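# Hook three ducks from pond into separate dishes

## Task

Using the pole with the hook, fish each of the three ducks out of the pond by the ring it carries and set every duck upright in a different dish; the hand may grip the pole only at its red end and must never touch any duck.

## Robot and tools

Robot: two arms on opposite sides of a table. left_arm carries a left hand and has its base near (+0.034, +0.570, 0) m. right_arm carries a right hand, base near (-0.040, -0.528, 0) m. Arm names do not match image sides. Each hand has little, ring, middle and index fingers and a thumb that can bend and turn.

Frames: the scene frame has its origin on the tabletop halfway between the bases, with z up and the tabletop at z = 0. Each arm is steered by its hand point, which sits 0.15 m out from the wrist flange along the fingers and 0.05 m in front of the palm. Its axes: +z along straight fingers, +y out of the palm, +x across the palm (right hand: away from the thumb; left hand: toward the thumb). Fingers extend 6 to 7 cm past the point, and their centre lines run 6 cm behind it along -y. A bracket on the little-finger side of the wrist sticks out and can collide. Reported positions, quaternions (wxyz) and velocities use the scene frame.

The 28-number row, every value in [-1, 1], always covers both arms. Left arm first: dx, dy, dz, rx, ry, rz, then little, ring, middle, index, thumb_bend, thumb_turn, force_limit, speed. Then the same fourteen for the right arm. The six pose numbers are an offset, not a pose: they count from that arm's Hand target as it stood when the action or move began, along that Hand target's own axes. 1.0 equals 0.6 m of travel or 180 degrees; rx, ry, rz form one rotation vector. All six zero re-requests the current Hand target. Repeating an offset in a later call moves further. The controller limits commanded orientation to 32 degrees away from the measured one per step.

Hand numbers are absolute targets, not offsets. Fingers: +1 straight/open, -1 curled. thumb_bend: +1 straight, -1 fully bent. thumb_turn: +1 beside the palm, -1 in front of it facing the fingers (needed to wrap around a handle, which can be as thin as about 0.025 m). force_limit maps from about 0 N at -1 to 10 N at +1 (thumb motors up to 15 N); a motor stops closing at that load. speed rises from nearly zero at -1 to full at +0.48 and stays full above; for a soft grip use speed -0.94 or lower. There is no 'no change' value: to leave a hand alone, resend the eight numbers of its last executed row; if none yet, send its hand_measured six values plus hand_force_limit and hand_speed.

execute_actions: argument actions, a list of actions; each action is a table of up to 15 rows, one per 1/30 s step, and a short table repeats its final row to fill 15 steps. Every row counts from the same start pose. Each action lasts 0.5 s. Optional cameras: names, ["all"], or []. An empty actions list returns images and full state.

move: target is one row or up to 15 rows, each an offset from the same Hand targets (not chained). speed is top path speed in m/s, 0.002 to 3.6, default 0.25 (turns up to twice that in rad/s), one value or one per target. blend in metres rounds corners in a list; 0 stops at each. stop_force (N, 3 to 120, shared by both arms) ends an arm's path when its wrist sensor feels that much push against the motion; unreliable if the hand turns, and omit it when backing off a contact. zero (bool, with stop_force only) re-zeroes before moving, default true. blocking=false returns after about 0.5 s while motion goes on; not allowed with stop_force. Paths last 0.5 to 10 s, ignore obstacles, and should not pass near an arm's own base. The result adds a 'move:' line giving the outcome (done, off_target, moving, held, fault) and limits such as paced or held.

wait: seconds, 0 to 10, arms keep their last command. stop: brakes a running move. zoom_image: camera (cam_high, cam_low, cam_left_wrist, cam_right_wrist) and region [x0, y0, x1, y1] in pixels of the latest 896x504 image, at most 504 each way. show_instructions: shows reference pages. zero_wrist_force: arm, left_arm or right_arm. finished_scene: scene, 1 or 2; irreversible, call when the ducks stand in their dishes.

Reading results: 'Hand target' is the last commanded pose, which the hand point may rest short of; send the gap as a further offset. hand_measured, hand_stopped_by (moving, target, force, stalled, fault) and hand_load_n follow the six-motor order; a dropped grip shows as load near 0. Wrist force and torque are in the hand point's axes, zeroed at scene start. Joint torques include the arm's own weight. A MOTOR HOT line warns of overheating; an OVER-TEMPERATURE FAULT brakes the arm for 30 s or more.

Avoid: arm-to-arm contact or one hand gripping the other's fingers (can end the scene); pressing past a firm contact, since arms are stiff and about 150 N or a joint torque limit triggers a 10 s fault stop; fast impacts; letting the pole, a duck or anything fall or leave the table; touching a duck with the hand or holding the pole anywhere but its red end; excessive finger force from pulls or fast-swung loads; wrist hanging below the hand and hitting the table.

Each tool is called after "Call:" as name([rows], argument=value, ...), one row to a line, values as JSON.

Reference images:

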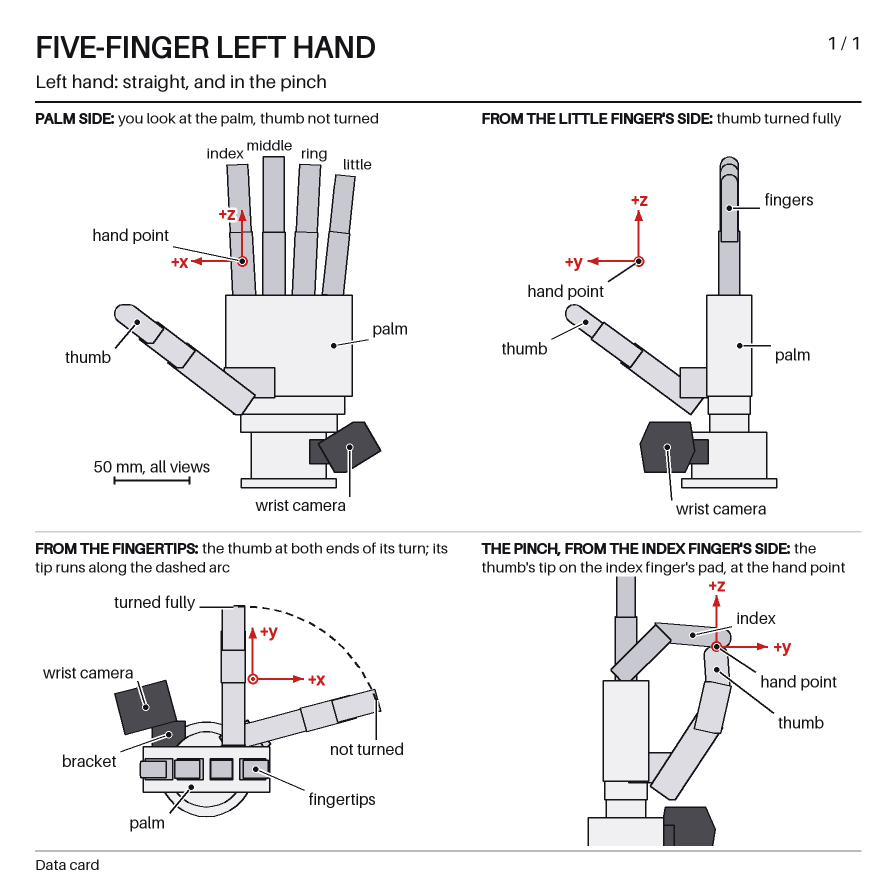

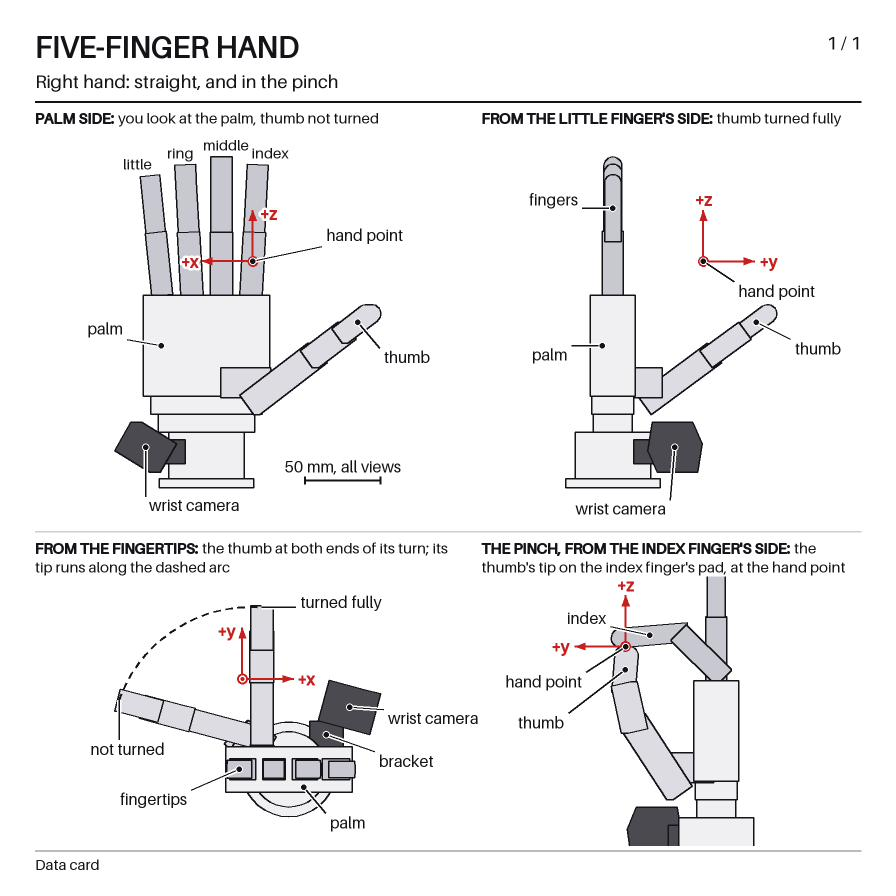

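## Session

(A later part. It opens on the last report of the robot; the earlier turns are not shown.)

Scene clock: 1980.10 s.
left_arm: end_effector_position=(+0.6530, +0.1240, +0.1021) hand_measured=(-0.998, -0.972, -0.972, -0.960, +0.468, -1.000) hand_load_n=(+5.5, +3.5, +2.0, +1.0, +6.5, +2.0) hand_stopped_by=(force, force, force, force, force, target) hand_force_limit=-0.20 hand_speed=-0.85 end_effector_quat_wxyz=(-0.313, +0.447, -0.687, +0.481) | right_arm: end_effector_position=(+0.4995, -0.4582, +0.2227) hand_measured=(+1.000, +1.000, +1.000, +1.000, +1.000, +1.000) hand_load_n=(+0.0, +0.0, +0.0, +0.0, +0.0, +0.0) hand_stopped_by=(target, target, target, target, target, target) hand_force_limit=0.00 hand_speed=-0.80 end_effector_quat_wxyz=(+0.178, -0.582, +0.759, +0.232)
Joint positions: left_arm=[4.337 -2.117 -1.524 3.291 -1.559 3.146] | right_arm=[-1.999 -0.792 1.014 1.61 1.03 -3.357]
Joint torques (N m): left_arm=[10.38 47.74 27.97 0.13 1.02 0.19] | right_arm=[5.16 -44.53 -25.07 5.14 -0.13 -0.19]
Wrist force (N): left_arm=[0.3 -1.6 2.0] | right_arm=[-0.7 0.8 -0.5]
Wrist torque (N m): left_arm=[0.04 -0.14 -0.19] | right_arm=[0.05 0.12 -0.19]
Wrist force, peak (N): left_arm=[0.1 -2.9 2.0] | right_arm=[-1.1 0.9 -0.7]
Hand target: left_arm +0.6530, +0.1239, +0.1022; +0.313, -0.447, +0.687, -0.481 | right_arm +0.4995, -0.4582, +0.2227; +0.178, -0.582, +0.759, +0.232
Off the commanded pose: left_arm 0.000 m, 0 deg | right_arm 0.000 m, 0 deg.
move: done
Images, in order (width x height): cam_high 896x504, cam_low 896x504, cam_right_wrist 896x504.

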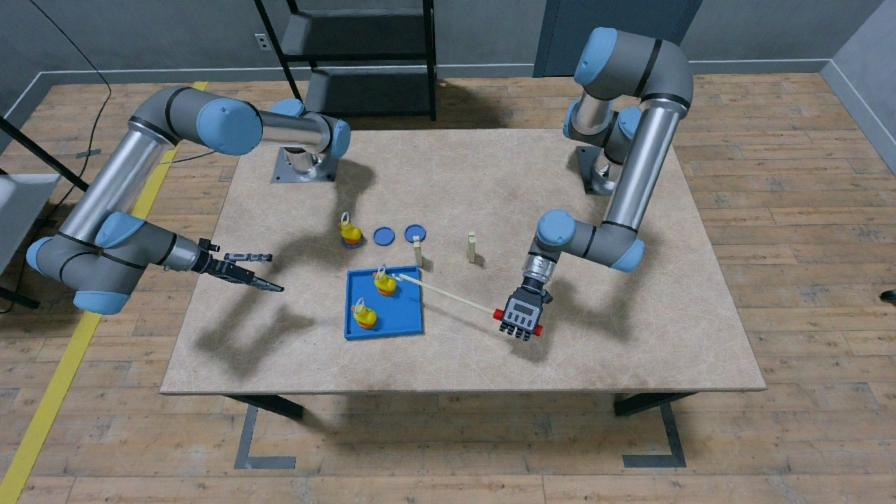

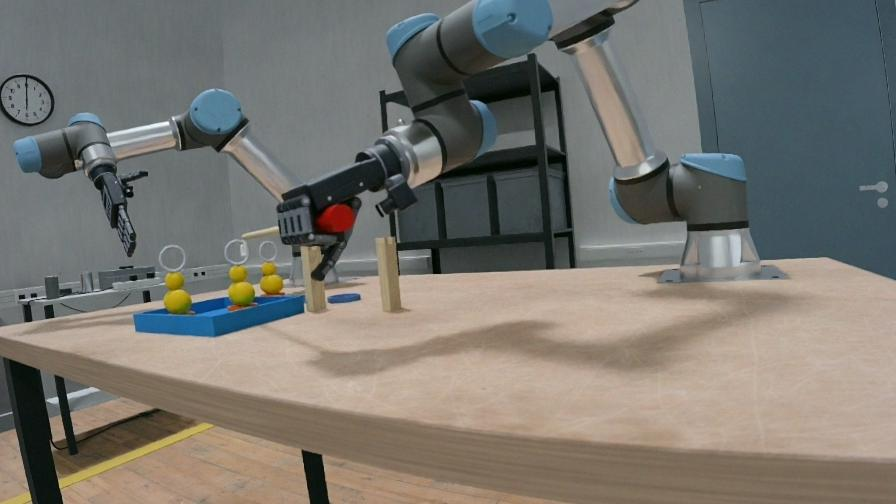

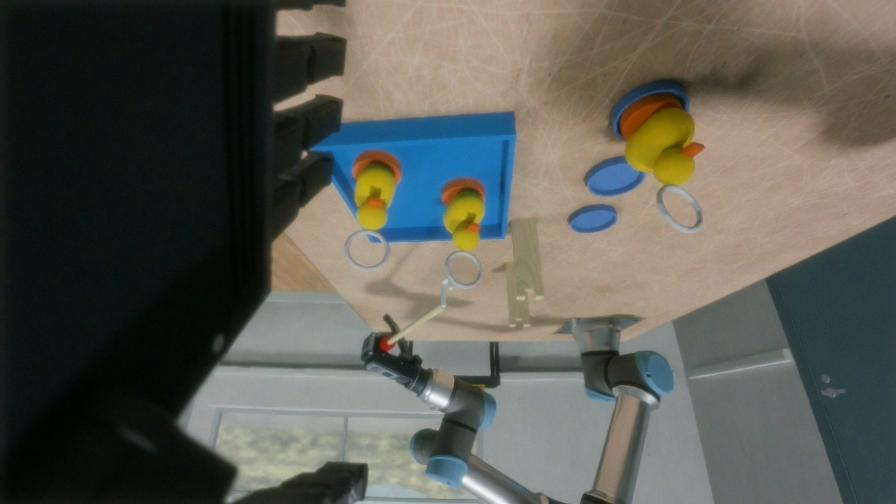

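Call:
move([
  [0, 0.0055, 0.002, 0, 0, 0, -1, -1, -1, -1, -1, -1, -0.2, -0.85, 0, 0, 0, 0, 0, 0, 1, 1, 1, 1, 1, 1, 0, -0.8],
  [0.0825, 0.005, 0.0032, 0, 0, 0, -1, -1, -1, -1, -1, -1, -0.2, -0.85, 0, 0, 0, 0, 0, 0, 1, 1, 1, 1, 1, 1, 0, -0.8],
], speed=0.06, cameras=["cam_high", "cam_low", "cam_right_wrist"])

Call:
zoom_image(camera="cam_right_wrist", region=[410, 220, 510, 320])

Call:
zoom_image(camera="cam_high", region=[340, 245, 430, 345])

Call:
zoom_image(camera="cam_low", region=[200, 220, 280, 300])

Scene clock: 2021.00 s.
left_arm: end_effector_position=(+0.6336, +0.0782, +0.0987) hand_measured=(-0.998, -0.972, -0.972, -0.960, +0.468, -1.000) hand_load_n=(+5.5, +3.0, +2.0, +1.0, +6.5, +2.0) hand_stopped_by=(force, force, force, force, force, target) hand_force_limit=-0.20 hand_speed=-0.85 end_effector_quat_wxyz=(-0.313, +0.447, -0.687, +0.481) end_effector_velocity=(+0.001, +0.004, +0.000) end_effector_angular_velocity=(+0.000, +0.002, +0.001) | right_arm: end_effector_position=(+0.4995, -0.4582, +0.2227) hand_measured=(+1.000, +1.000, +1.000, +1.000, +1.000, +1.000) hand_load_n=(+0.0, +0.0, +0.0, +0.0, -0.5, +0.0) hand_stopped_by=(target, target, target, target, target, target) hand_force_limit=0.00 hand_speed=-0.80 end_effector_quat_wxyz=(+0.178, -0.582, +0.759, +0.232)
Joint positions: left_arm=[4.245 -2.152 -1.476 3.278 -1.646 3.115] | right_arm=[-1.999 -0.792 1.014 1.61 1.03 -3.357]
Joint velocities: left_arm=[0.007 0.003 -0.004 0 0.006 0.001] | right_arm=[within noise]
Joint torques (N m): left_arm=[11.4 51.75 4.56 1.83 1.28 1.14] | right_arm=[5.59 -44.53 -25.07 5.04 -0.15 -0.12]
Wrist force (N): left_arm=[0.1 -1.4 2.2] | right_arm=[-0.7 0.8 -0.5]
Wrist torque (N m): left_arm=[0.06 -0.13 -0.09] | right_arm=[0.05 0.12 -0.19]
Wrist force, peak (N): left_arm=[0.2 -1.9 2.4] | right_arm=[-0.9 1.0 -0.7]
Hand target: left_arm +0.6337, +0.0784, +0.0987; +0.313, -0.447, +0.687, -0.481 | right_arm +0.4995, -0.4582, +0.2227; +0.178, -0.582, +0.759, +0.232
Off the commanded pose: left_arm 0.000 m, 0 deg | right_arm 0.000 m, 0 deg.
move: done
Images, in order (width x height): cam_high 896x504, cam_low 896x504, cam_right_wrist 896x504.

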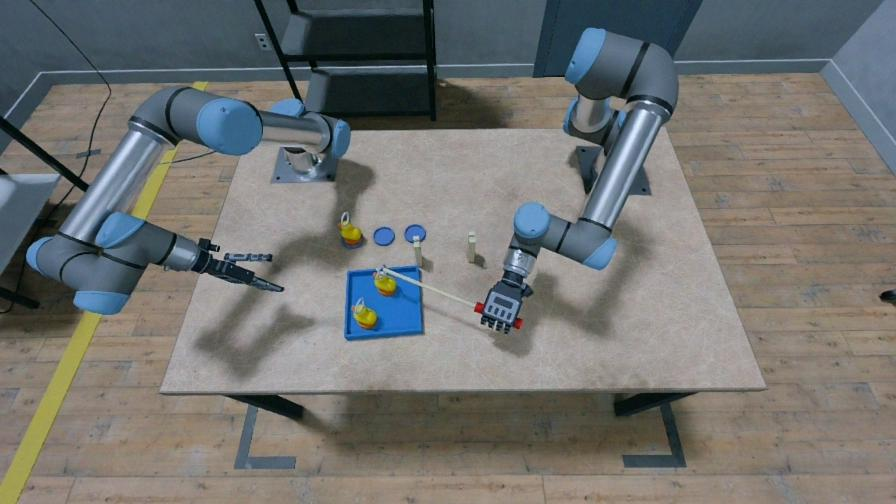

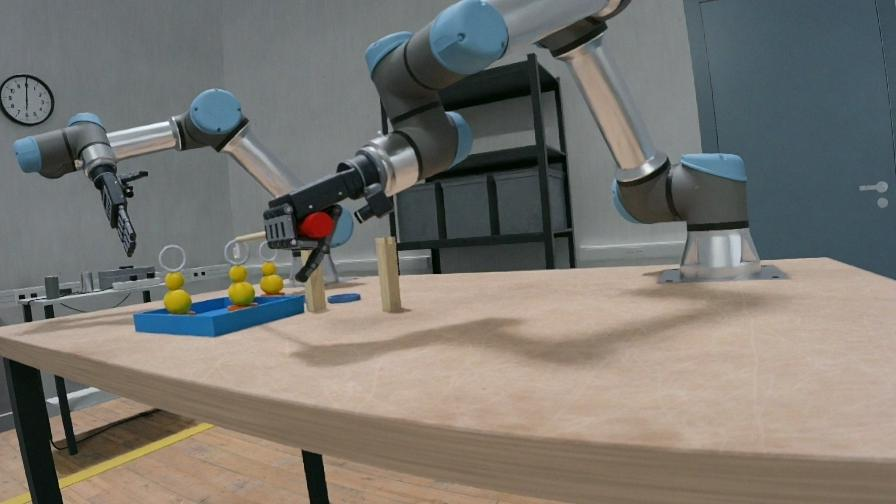

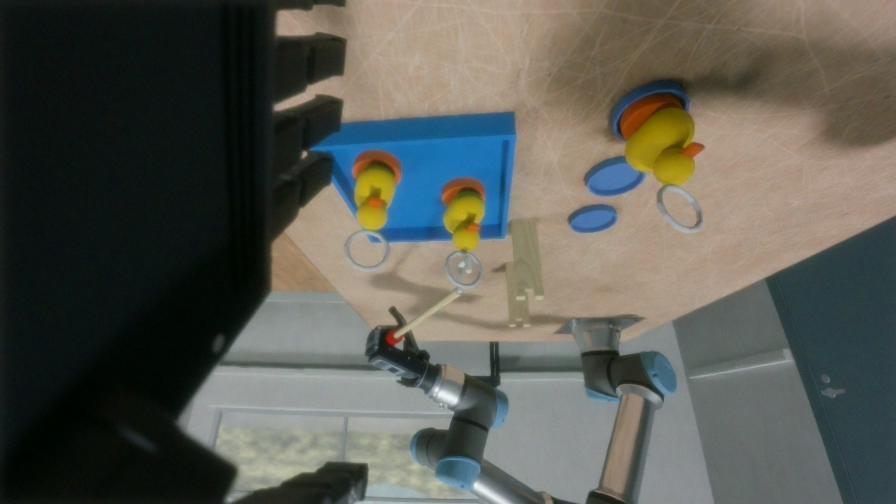

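Scaled by 5.040 from the camera's 896x504 image, which has a finer 1280x720 frame.

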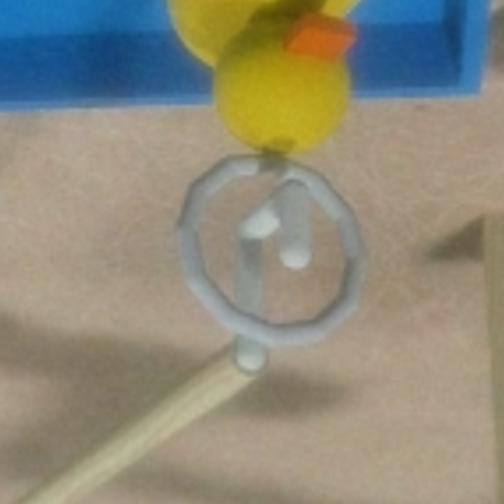

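Scaled by 5.040 from the camera's 896x504 image, which has a finer 1280x720 frame.

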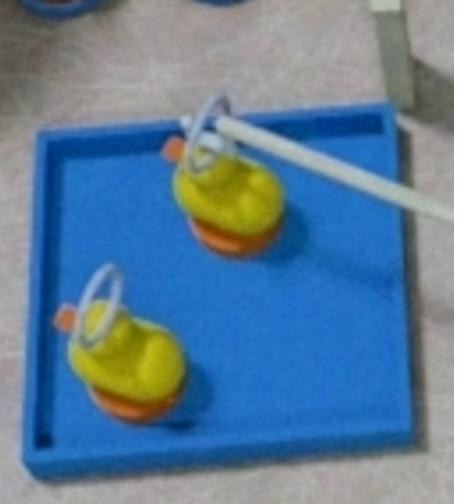

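Scaled by 6.300 from the camera's 896x504 image, which has a finer 1280x720 frame.

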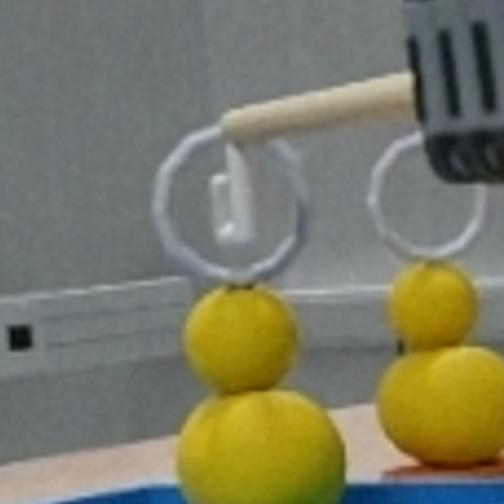

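Call:
move(target=[0, -0.1723, -0.0627, 0, 0, 0, -1, -1, -1, -1, -1, -1, -0.2, -0.85, 0, 0, 0, 0, 0, 0, 1, 1, 1, 1, 1, 1, 0, -0.8], speed=0.05, cameras=["cam_low", "cam_right_wrist"])

Scene clock: 2092.13 s.
left_arm: end_effector_position=(+0.6337, +0.0783, +0.2090) hand_measured=(-0.998, -0.972, -0.972, -0.960, +0.468, -1.000) hand_load_n=(+5.0, +3.0, +2.0, +1.0, +6.5, +2.0) hand_stopped_by=(force, force, force, force, force, target) hand_force_limit=-0.20 hand_speed=-0.85 end_effector_quat_wxyz=(-0.313, +0.447, -0.687, +0.481) end_effector_velocity=(+0.000, +0.000, -0.001) end_effector_angular_velocity=(+0.000, -0.001, +0.001) | right_arm: end_effector_position=(+0.4995, -0.4582, +0.2227) hand_measured=(+1.000, +1.000, +1.000, +1.000, +1.000, +1.000) hand_load_n=(+0.0, +0.0, +0.0, +0.0, +0.0, +0.0) hand_stopped_by=(target, target, target, target, target, target) hand_force_limit=0.00 hand_speed=-0.80 end_effector_quat_wxyz=(+0.178, -0.582, +0.759, +0.232)
Joint positions: left_arm=[4.245 -2.058 -1.324 3.032 -1.645 3.115] | right_arm=[-1.999 -0.792 1.014 1.61 1.03 -3.357]
Joint velocities: left_arm=[0 0 -0.003 0.005 -0.001 0] | right_arm=[within noise]
Joint torques (N m): left_arm=[-11.59 30.26 8.31 2.63 -0.76 -1.2] | right_arm=[5.17 -43.52 -25.12 5.17 0.03 -0.1]
Wrist force (N): left_arm=[0.3 -0.5 2.6] | right_arm=[-0.9 0.7 -0.5]
Wrist torque (N m): left_arm=[0.11 -0.23 0.07] | right_arm=[0.04 0.16 -0.20]
Wrist force, peak (N): left_arm=[0.4 -1.5 2.7] | right_arm=[-1.0 0.8 -0.9]
Hand target: left_arm +0.6337, +0.0783, +0.2087; +0.313, -0.447, +0.687, -0.481 | right_arm +0.4995, -0.4582, +0.2227; +0.178, -0.582, +0.759, +0.232
Off the commanded pose: left_arm 0.000 m, 0 deg | right_arm 0.000 m, 0 deg.
move: done
Images, in order (width x height): cam_low 896x504, cam_right_wrist 896x504.

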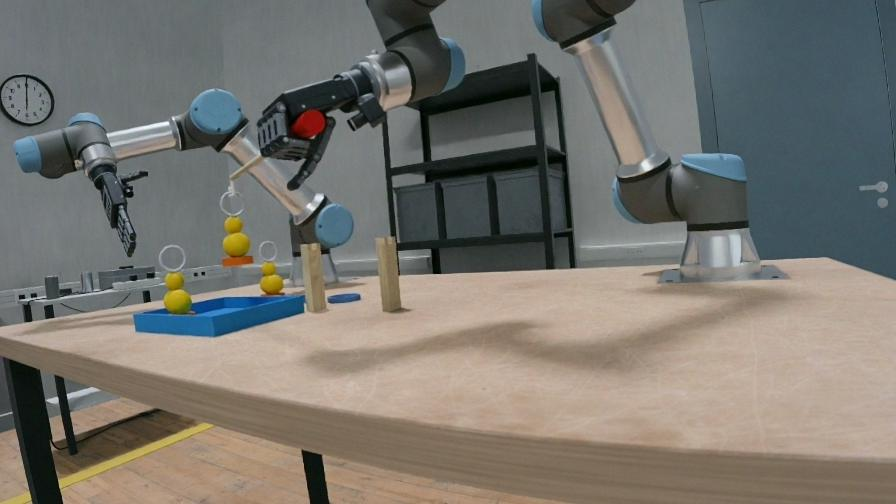

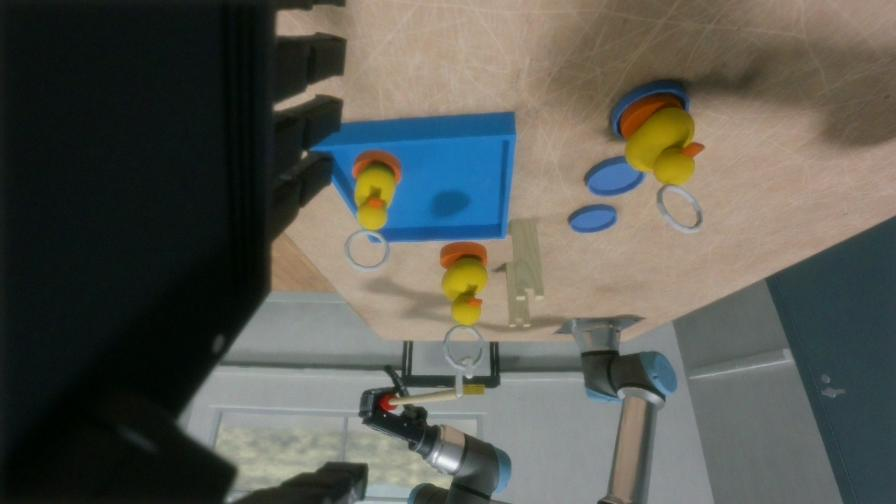

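Call:
move(target=[0.2172, 0.0168, -0.0462, 0, 0.1357, 0.0494, -1, -1, -1, -1, -1, -1, -0.2, -0.85, 0, 0, 0, 0, 0, 0, 1, 1, 1, 1, 1, 1, 0, -0.8], speed=0.12, cameras=["cam_high", "cam_low", "cam_right_wrist"])

Call:
zoom_image(camera="cam_right_wrist", region=[560, 100, 740, 300])

Call:
zoom_image(camera="cam_high", region=[340, 185, 440, 255])

Call:
zoom_image(camera="cam_low", region=[220, 180, 340, 310])

Scene clock: 2110.70 s.
left_arm: end_effector_position=(+0.5538, -0.0290, +0.2086) hand_measured=(-0.998, -0.972, -0.972, -0.960, +0.468, -1.000) hand_load_n=(+5.0, +3.0, +2.0, +1.0, +6.5, +2.0) hand_stopped_by=(force, force, force, force, force, target) hand_force_limit=-0.20 hand_speed=-0.85 end_effector_quat_wxyz=(-0.197, +0.281, -0.770, +0.539) | right_arm: end_effector_position=(+0.4995, -0.4582, +0.2227) hand_measured=(+1.000, +1.000, +1.000, +1.000, +1.000, +1.000) hand_load_n=(+0.0, +0.0, +0.0, +0.0, +0.0, +0.0) hand_stopped_by=(target, target, target, target, target, target) hand_force_limit=0.00 hand_speed=-0.80 end_effector_quat_wxyz=(+0.178, -0.582, +0.759, +0.232)
Joint positions: left_arm=[4.176 -2.108 -1.249 2.992 -1.285 3.25] | right_arm=[-1.999 -0.792 1.014 1.61 1.03 -3.357]
Joint torques (N m): left_arm=[11.33 50.97 7.83 2.47 -1.58 -2.3] | right_arm=[4.52 -42.99 -24.67 5.04 -0.27 -0.24]
Wrist force (N): left_arm=[-0.1 -0.8 2.4] | right_arm=[-0.8 0.5 -0.6]
Wrist torque (N m): left_arm=[0.04 -0.15 -0.05] | right_arm=[0.01 0.14 -0.20]
Wrist force, peak (N): left_arm=[0.3 -1.0 2.9] | right_arm=[-0.8 0.9 -0.9]
Hand target: left_arm +0.5539, -0.0289, +0.2086; +0.197, -0.281, +0.770, -0.539 | right_arm +0.4995, -0.4582, +0.2227; +0.178, -0.582, +0.759, +0.232
Off the commanded pose: left_arm 0.000 m, 0 deg | right_arm 0.000 m, 0 deg.
move: done
Images, in order (width x height): cam_high 896x504, cam_low 896x504, cam_right_wrist 896x504.

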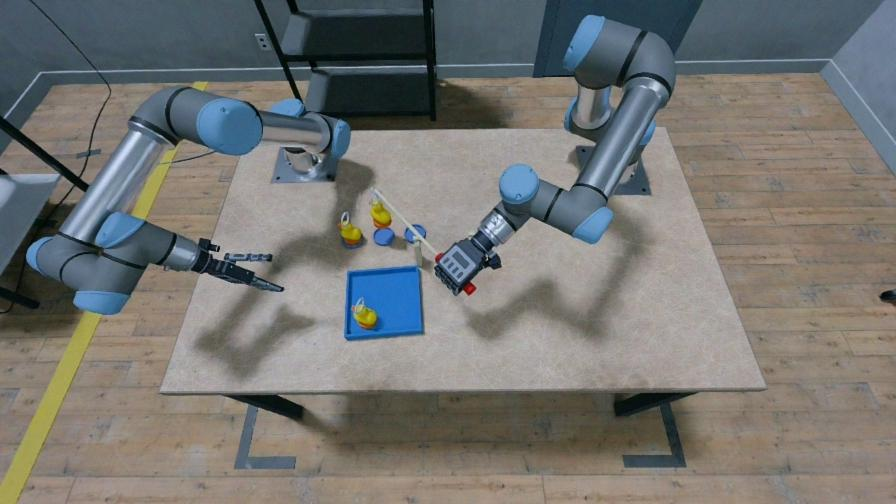

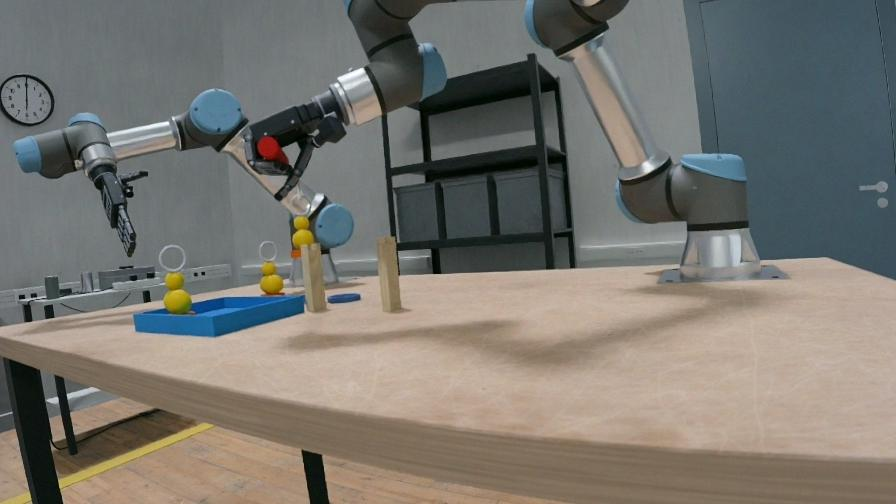

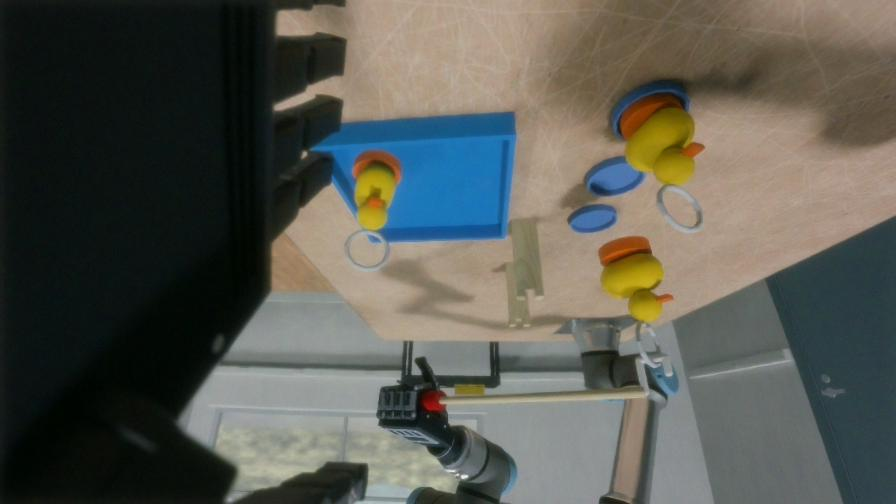

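Scaled by 2.520 from the camera's 896x504 image, which has a finer 1280x720 frame.

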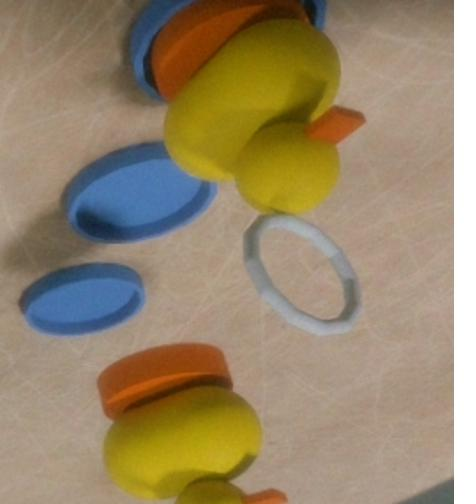

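Scaled by 5.040 from the camera's 896x504 image, which has a finer 1280x720 frame.

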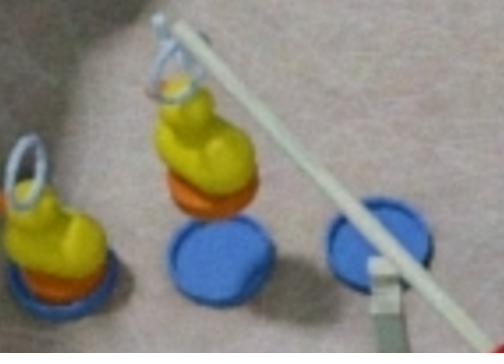

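Scaled by 3.877 from the camera's 896x504 image, which has a finer 1280x720 frame.

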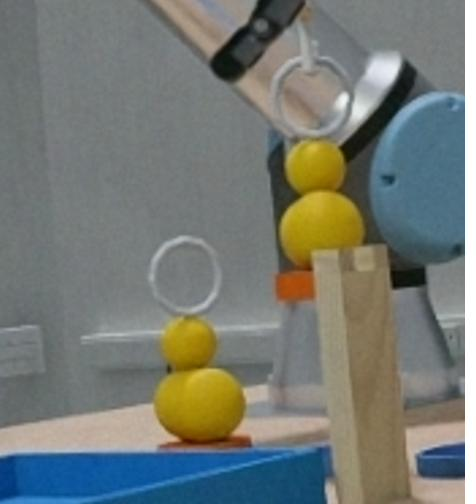

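Call:
move(target=[0, 0.1096, 0.0399, 0, 0, 0, -1, -1, -1, -1, -1, -1, -0.2, -0.85, 0, 0, 0, 0, 0, 0, 1, 1, 1, 1, 1, 1, 0, -0.8], speed=0.08, cameras=["cam_high", "cam_low", "cam_right_wrist"])

Call:
zoom_image(camera="cam_right_wrist", region=[560, 130, 700, 270])

Call:
zoom_image(camera="cam_high", region=[350, 195, 420, 255])

Call:
zoom_image(camera="cam_low", region=[220, 200, 340, 310])

Scene clock: 2148.43 s.
left_arm: end_effector_position=(+0.5539, -0.0288, +0.1385) hand_measured=(-0.998, -0.972, -0.972, -0.960, +0.468, -1.000) hand_load_n=(+5.0, +3.0, +2.0, +1.0, +6.0, +2.0) hand_stopped_by=(force, force, force, force, force, target) hand_force_limit=-0.20 hand_speed=-0.85 end_effector_quat_wxyz=(-0.197, +0.281, -0.770, +0.539) | right_arm: end_effector_position=(+0.4995, -0.4582, +0.2227) hand_measured=(+1.000, +1.000, +1.000, +1.000, +1.000, +1.000) hand_load_n=(+0.0, +0.0, +0.0, +0.0, +0.0, +0.0) hand_stopped_by=(target, target, target, target, target, target) hand_force_limit=0.00 hand_speed=-0.80 end_effector_quat_wxyz=(+0.178, -0.582, +0.759, +0.232)
Joint positions: left_arm=[4.176 -2.157 -1.356 3.149 -1.285 3.25] | right_arm=[-1.999 -0.792 1.014 1.61 1.03 -3.357]
Joint torques (N m): left_arm=[11.62 52.59 28.67 -1.22 0.8 -0.8] | right_arm=[2.93 -45.84 -25.39 4.9 -0.12 -0.15]
Wrist force (N): left_arm=[0.3 -0.7 2.5] | right_arm=[-0.9 0.8 -0.4]
Wrist torque (N m): left_arm=[0.06 -0.20 -0.02] | right_arm=[0.05 0.15 -0.20]
Wrist force, peak (N): left_arm=[0.1 -2.6 2.2] | right_arm=[-1.0 0.9 -0.9]
Hand target: left_arm +0.5539, -0.0289, +0.1387; +0.197, -0.281, +0.770, -0.539 | right_arm +0.4995, -0.4582, +0.2227; +0.178, -0.582, +0.759, +0.232
Off the commanded pose: left_arm 0.000 m, 0 deg | right_arm 0.000 m, 0 deg.
move: done
Images, in order (width x height): cam_high 896x504, cam_low 896x504, cam_right_wrist 896x504.

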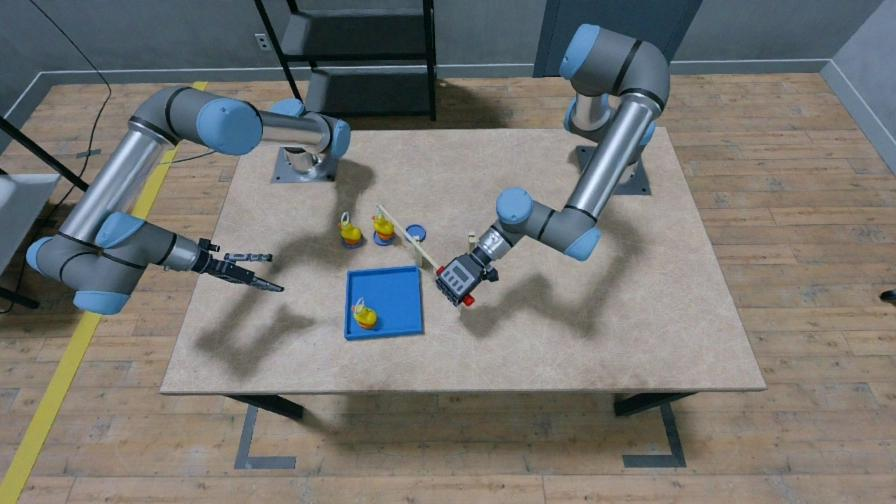

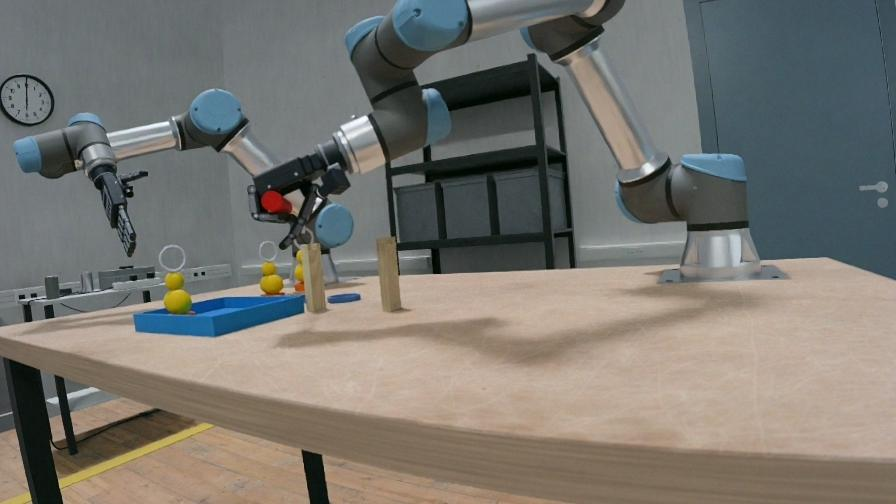

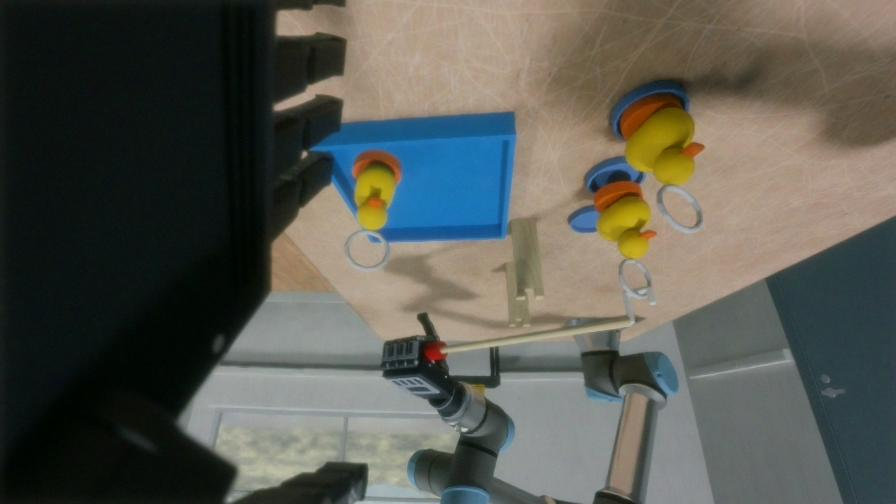

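Scaled by 3.600 from the camera's 896x504 image, which has a finer 1280x720 frame.

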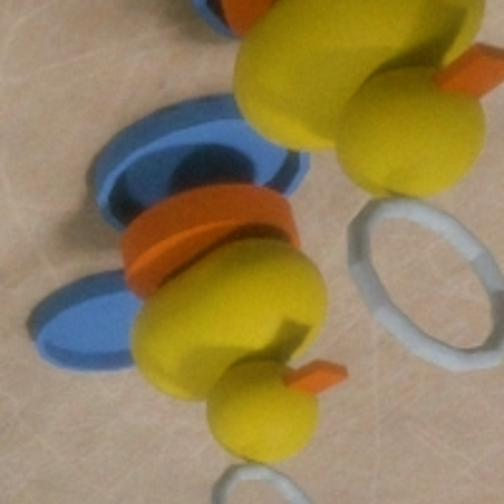

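Scaled by 7.200 from the camera's 896x504 image, which has a finer 1280x720 frame.

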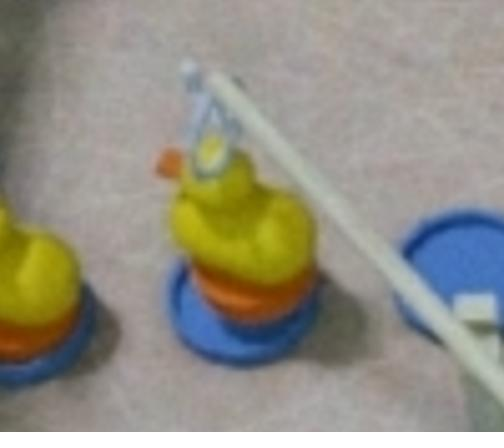

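Scaled by 4.200 from the camera's 896x504 image, which has a finer 1280x720 frame.

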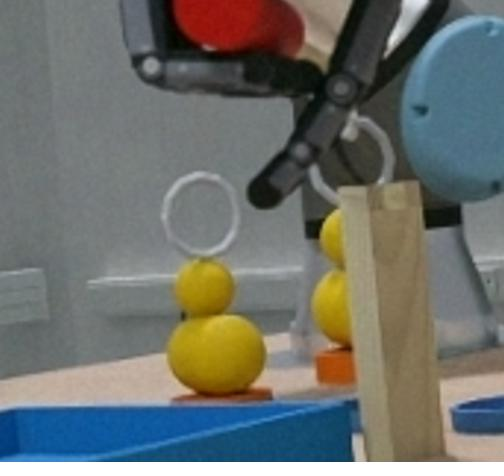

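Call:
move(target=[0.0042, 0.0143, 0.0188, 0, 0, 0, -1, -1, -1, -1, -1, -1, -0.2, -0.85, 0, 0, 0, 0, 0, 0, 1, 1, 1, 1, 1, 1, 0, -0.8], speed=0.04, cameras=["cam_high", "cam_low", "cam_right_wrist"])

Call:
zoom_image(camera="cam_right_wrist", region=[560, 130, 700, 270])

Call:
zoom_image(camera="cam_high", region=[350, 195, 420, 255])

Call:
zoom_image(camera="cam_low", region=[220, 200, 340, 310])

Scene clock: 2183.10 s.
left_arm: end_effector_position=(+0.5570, -0.0365, +0.1267) hand_measured=(-0.998, -0.972, -0.972, -0.960, +0.468, -1.000) hand_load_n=(+5.0, +3.0, +2.0, +1.0, +6.5, +2.0) hand_stopped_by=(force, force, force, force, force, target) hand_force_limit=-0.20 hand_speed=-0.85 end_effector_quat_wxyz=(-0.197, +0.281, -0.770, +0.539) | right_arm: end_effector_position=(+0.4995, -0.4582, +0.2227) hand_measured=(+1.000, +1.000, +1.000, +1.000, +1.000, +1.000) hand_load_n=(+0.0, +0.0, +0.0, +0.0, -0.5, +0.0) hand_stopped_by=(target, target, target, target, target, target) hand_force_limit=0.00 hand_speed=-0.80 end_effector_quat_wxyz=(+0.178, -0.582, +0.759, +0.232)
Joint positions: left_arm=[4.168 -2.185 -1.343 3.164 -1.293 3.246] | right_arm=[-1.999 -0.792 1.014 1.61 1.03 -3.357]
Joint torques (N m): left_arm=[2.54 55.45 14.56 -0.75 0.43 -1.6] | right_arm=[3.58 -46.42 -26.33 5.03 -0.33 -0.21]
Wrist force (N): left_arm=[0.5 -1.0 2.8] | right_arm=[-0.7 0.7 -0.7]
Wrist torque (N m): left_arm=[0.04 -0.23 0.12] | right_arm=[0.05 0.12 -0.19]
Wrist force, peak (N): left_arm=[0.3 -0.6 3.3] | right_arm=[-1.0 0.8 -0.8]
Hand target: left_arm +0.5570, -0.0363, +0.1267; +0.197, -0.281, +0.770, -0.539 | right_arm +0.4995, -0.4582, +0.2227; +0.178, -0.582, +0.759, +0.232
Off the commanded pose: left_arm 0.000 m, 0 deg | right_arm 0.000 m, 0 deg.
move: done
Images, in order (width x height): cam_high 896x504, cam_low 896x504, cam_right_wrist 896x504.

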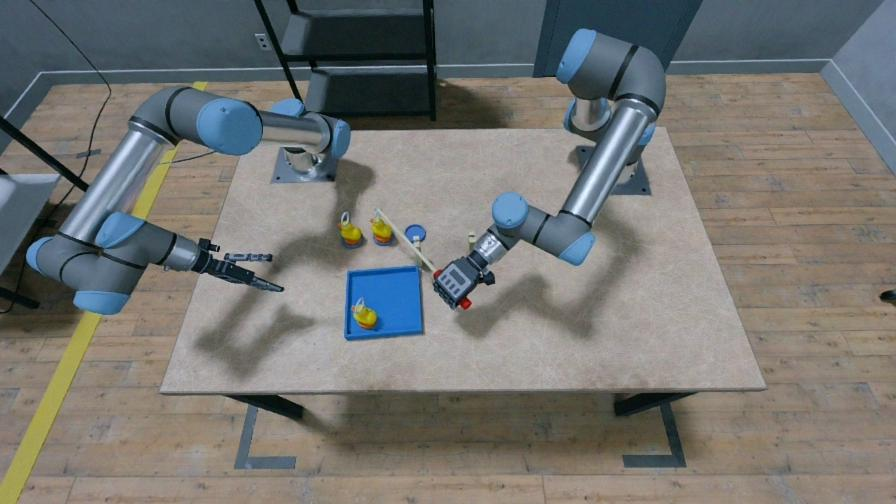

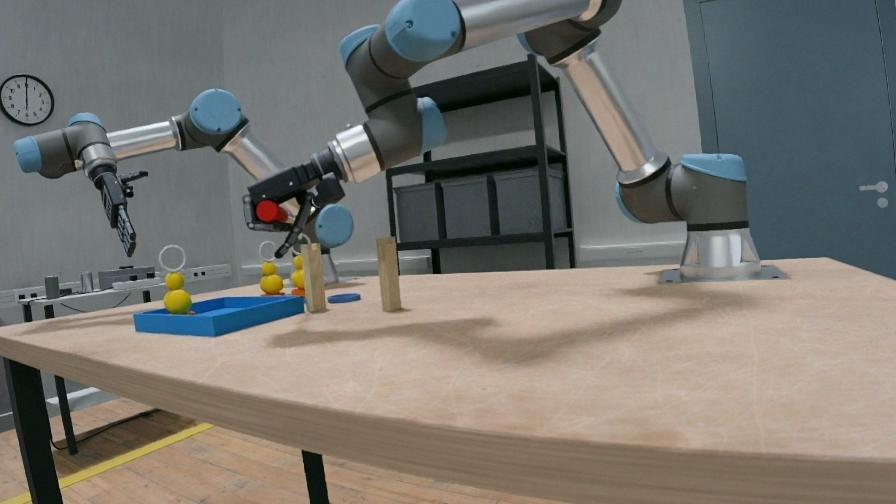

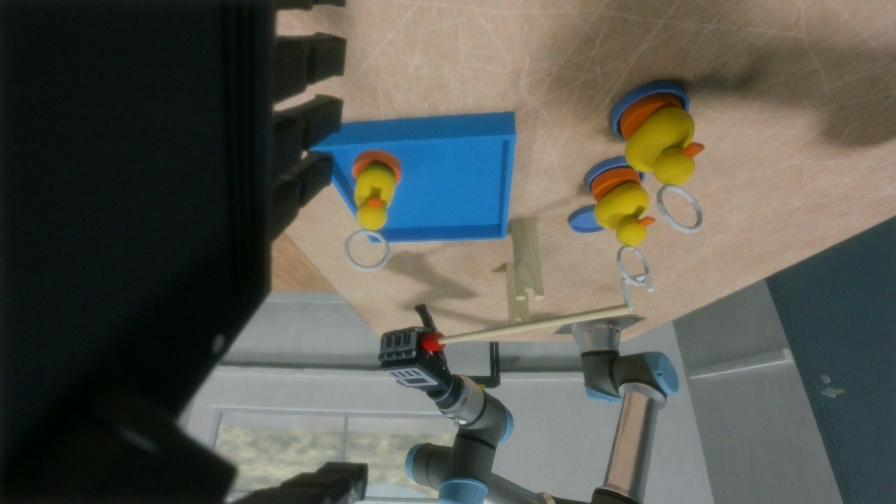

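Scaled by 3.600 from the camera's 896x504 image, which has a finer 1280x720 frame.

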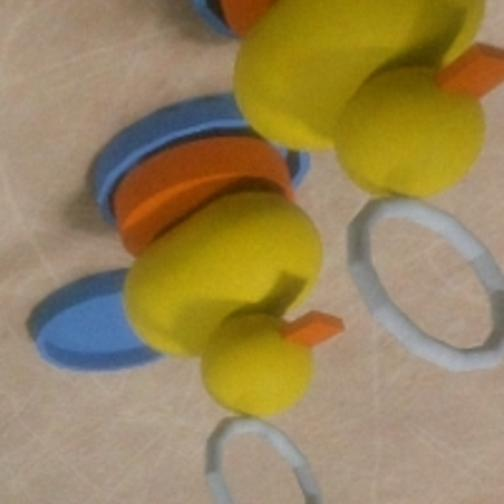

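Scaled by 7.200 from the camera's 896x504 image, which has a finer 1280x720 frame.

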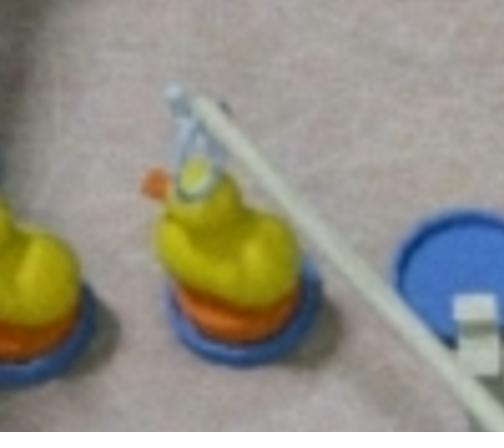

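Scaled by 4.200 from the camera's 896x504 image, which has a finer 1280x720 frame.

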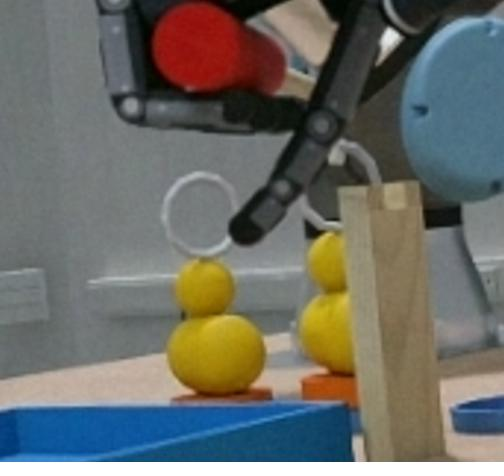

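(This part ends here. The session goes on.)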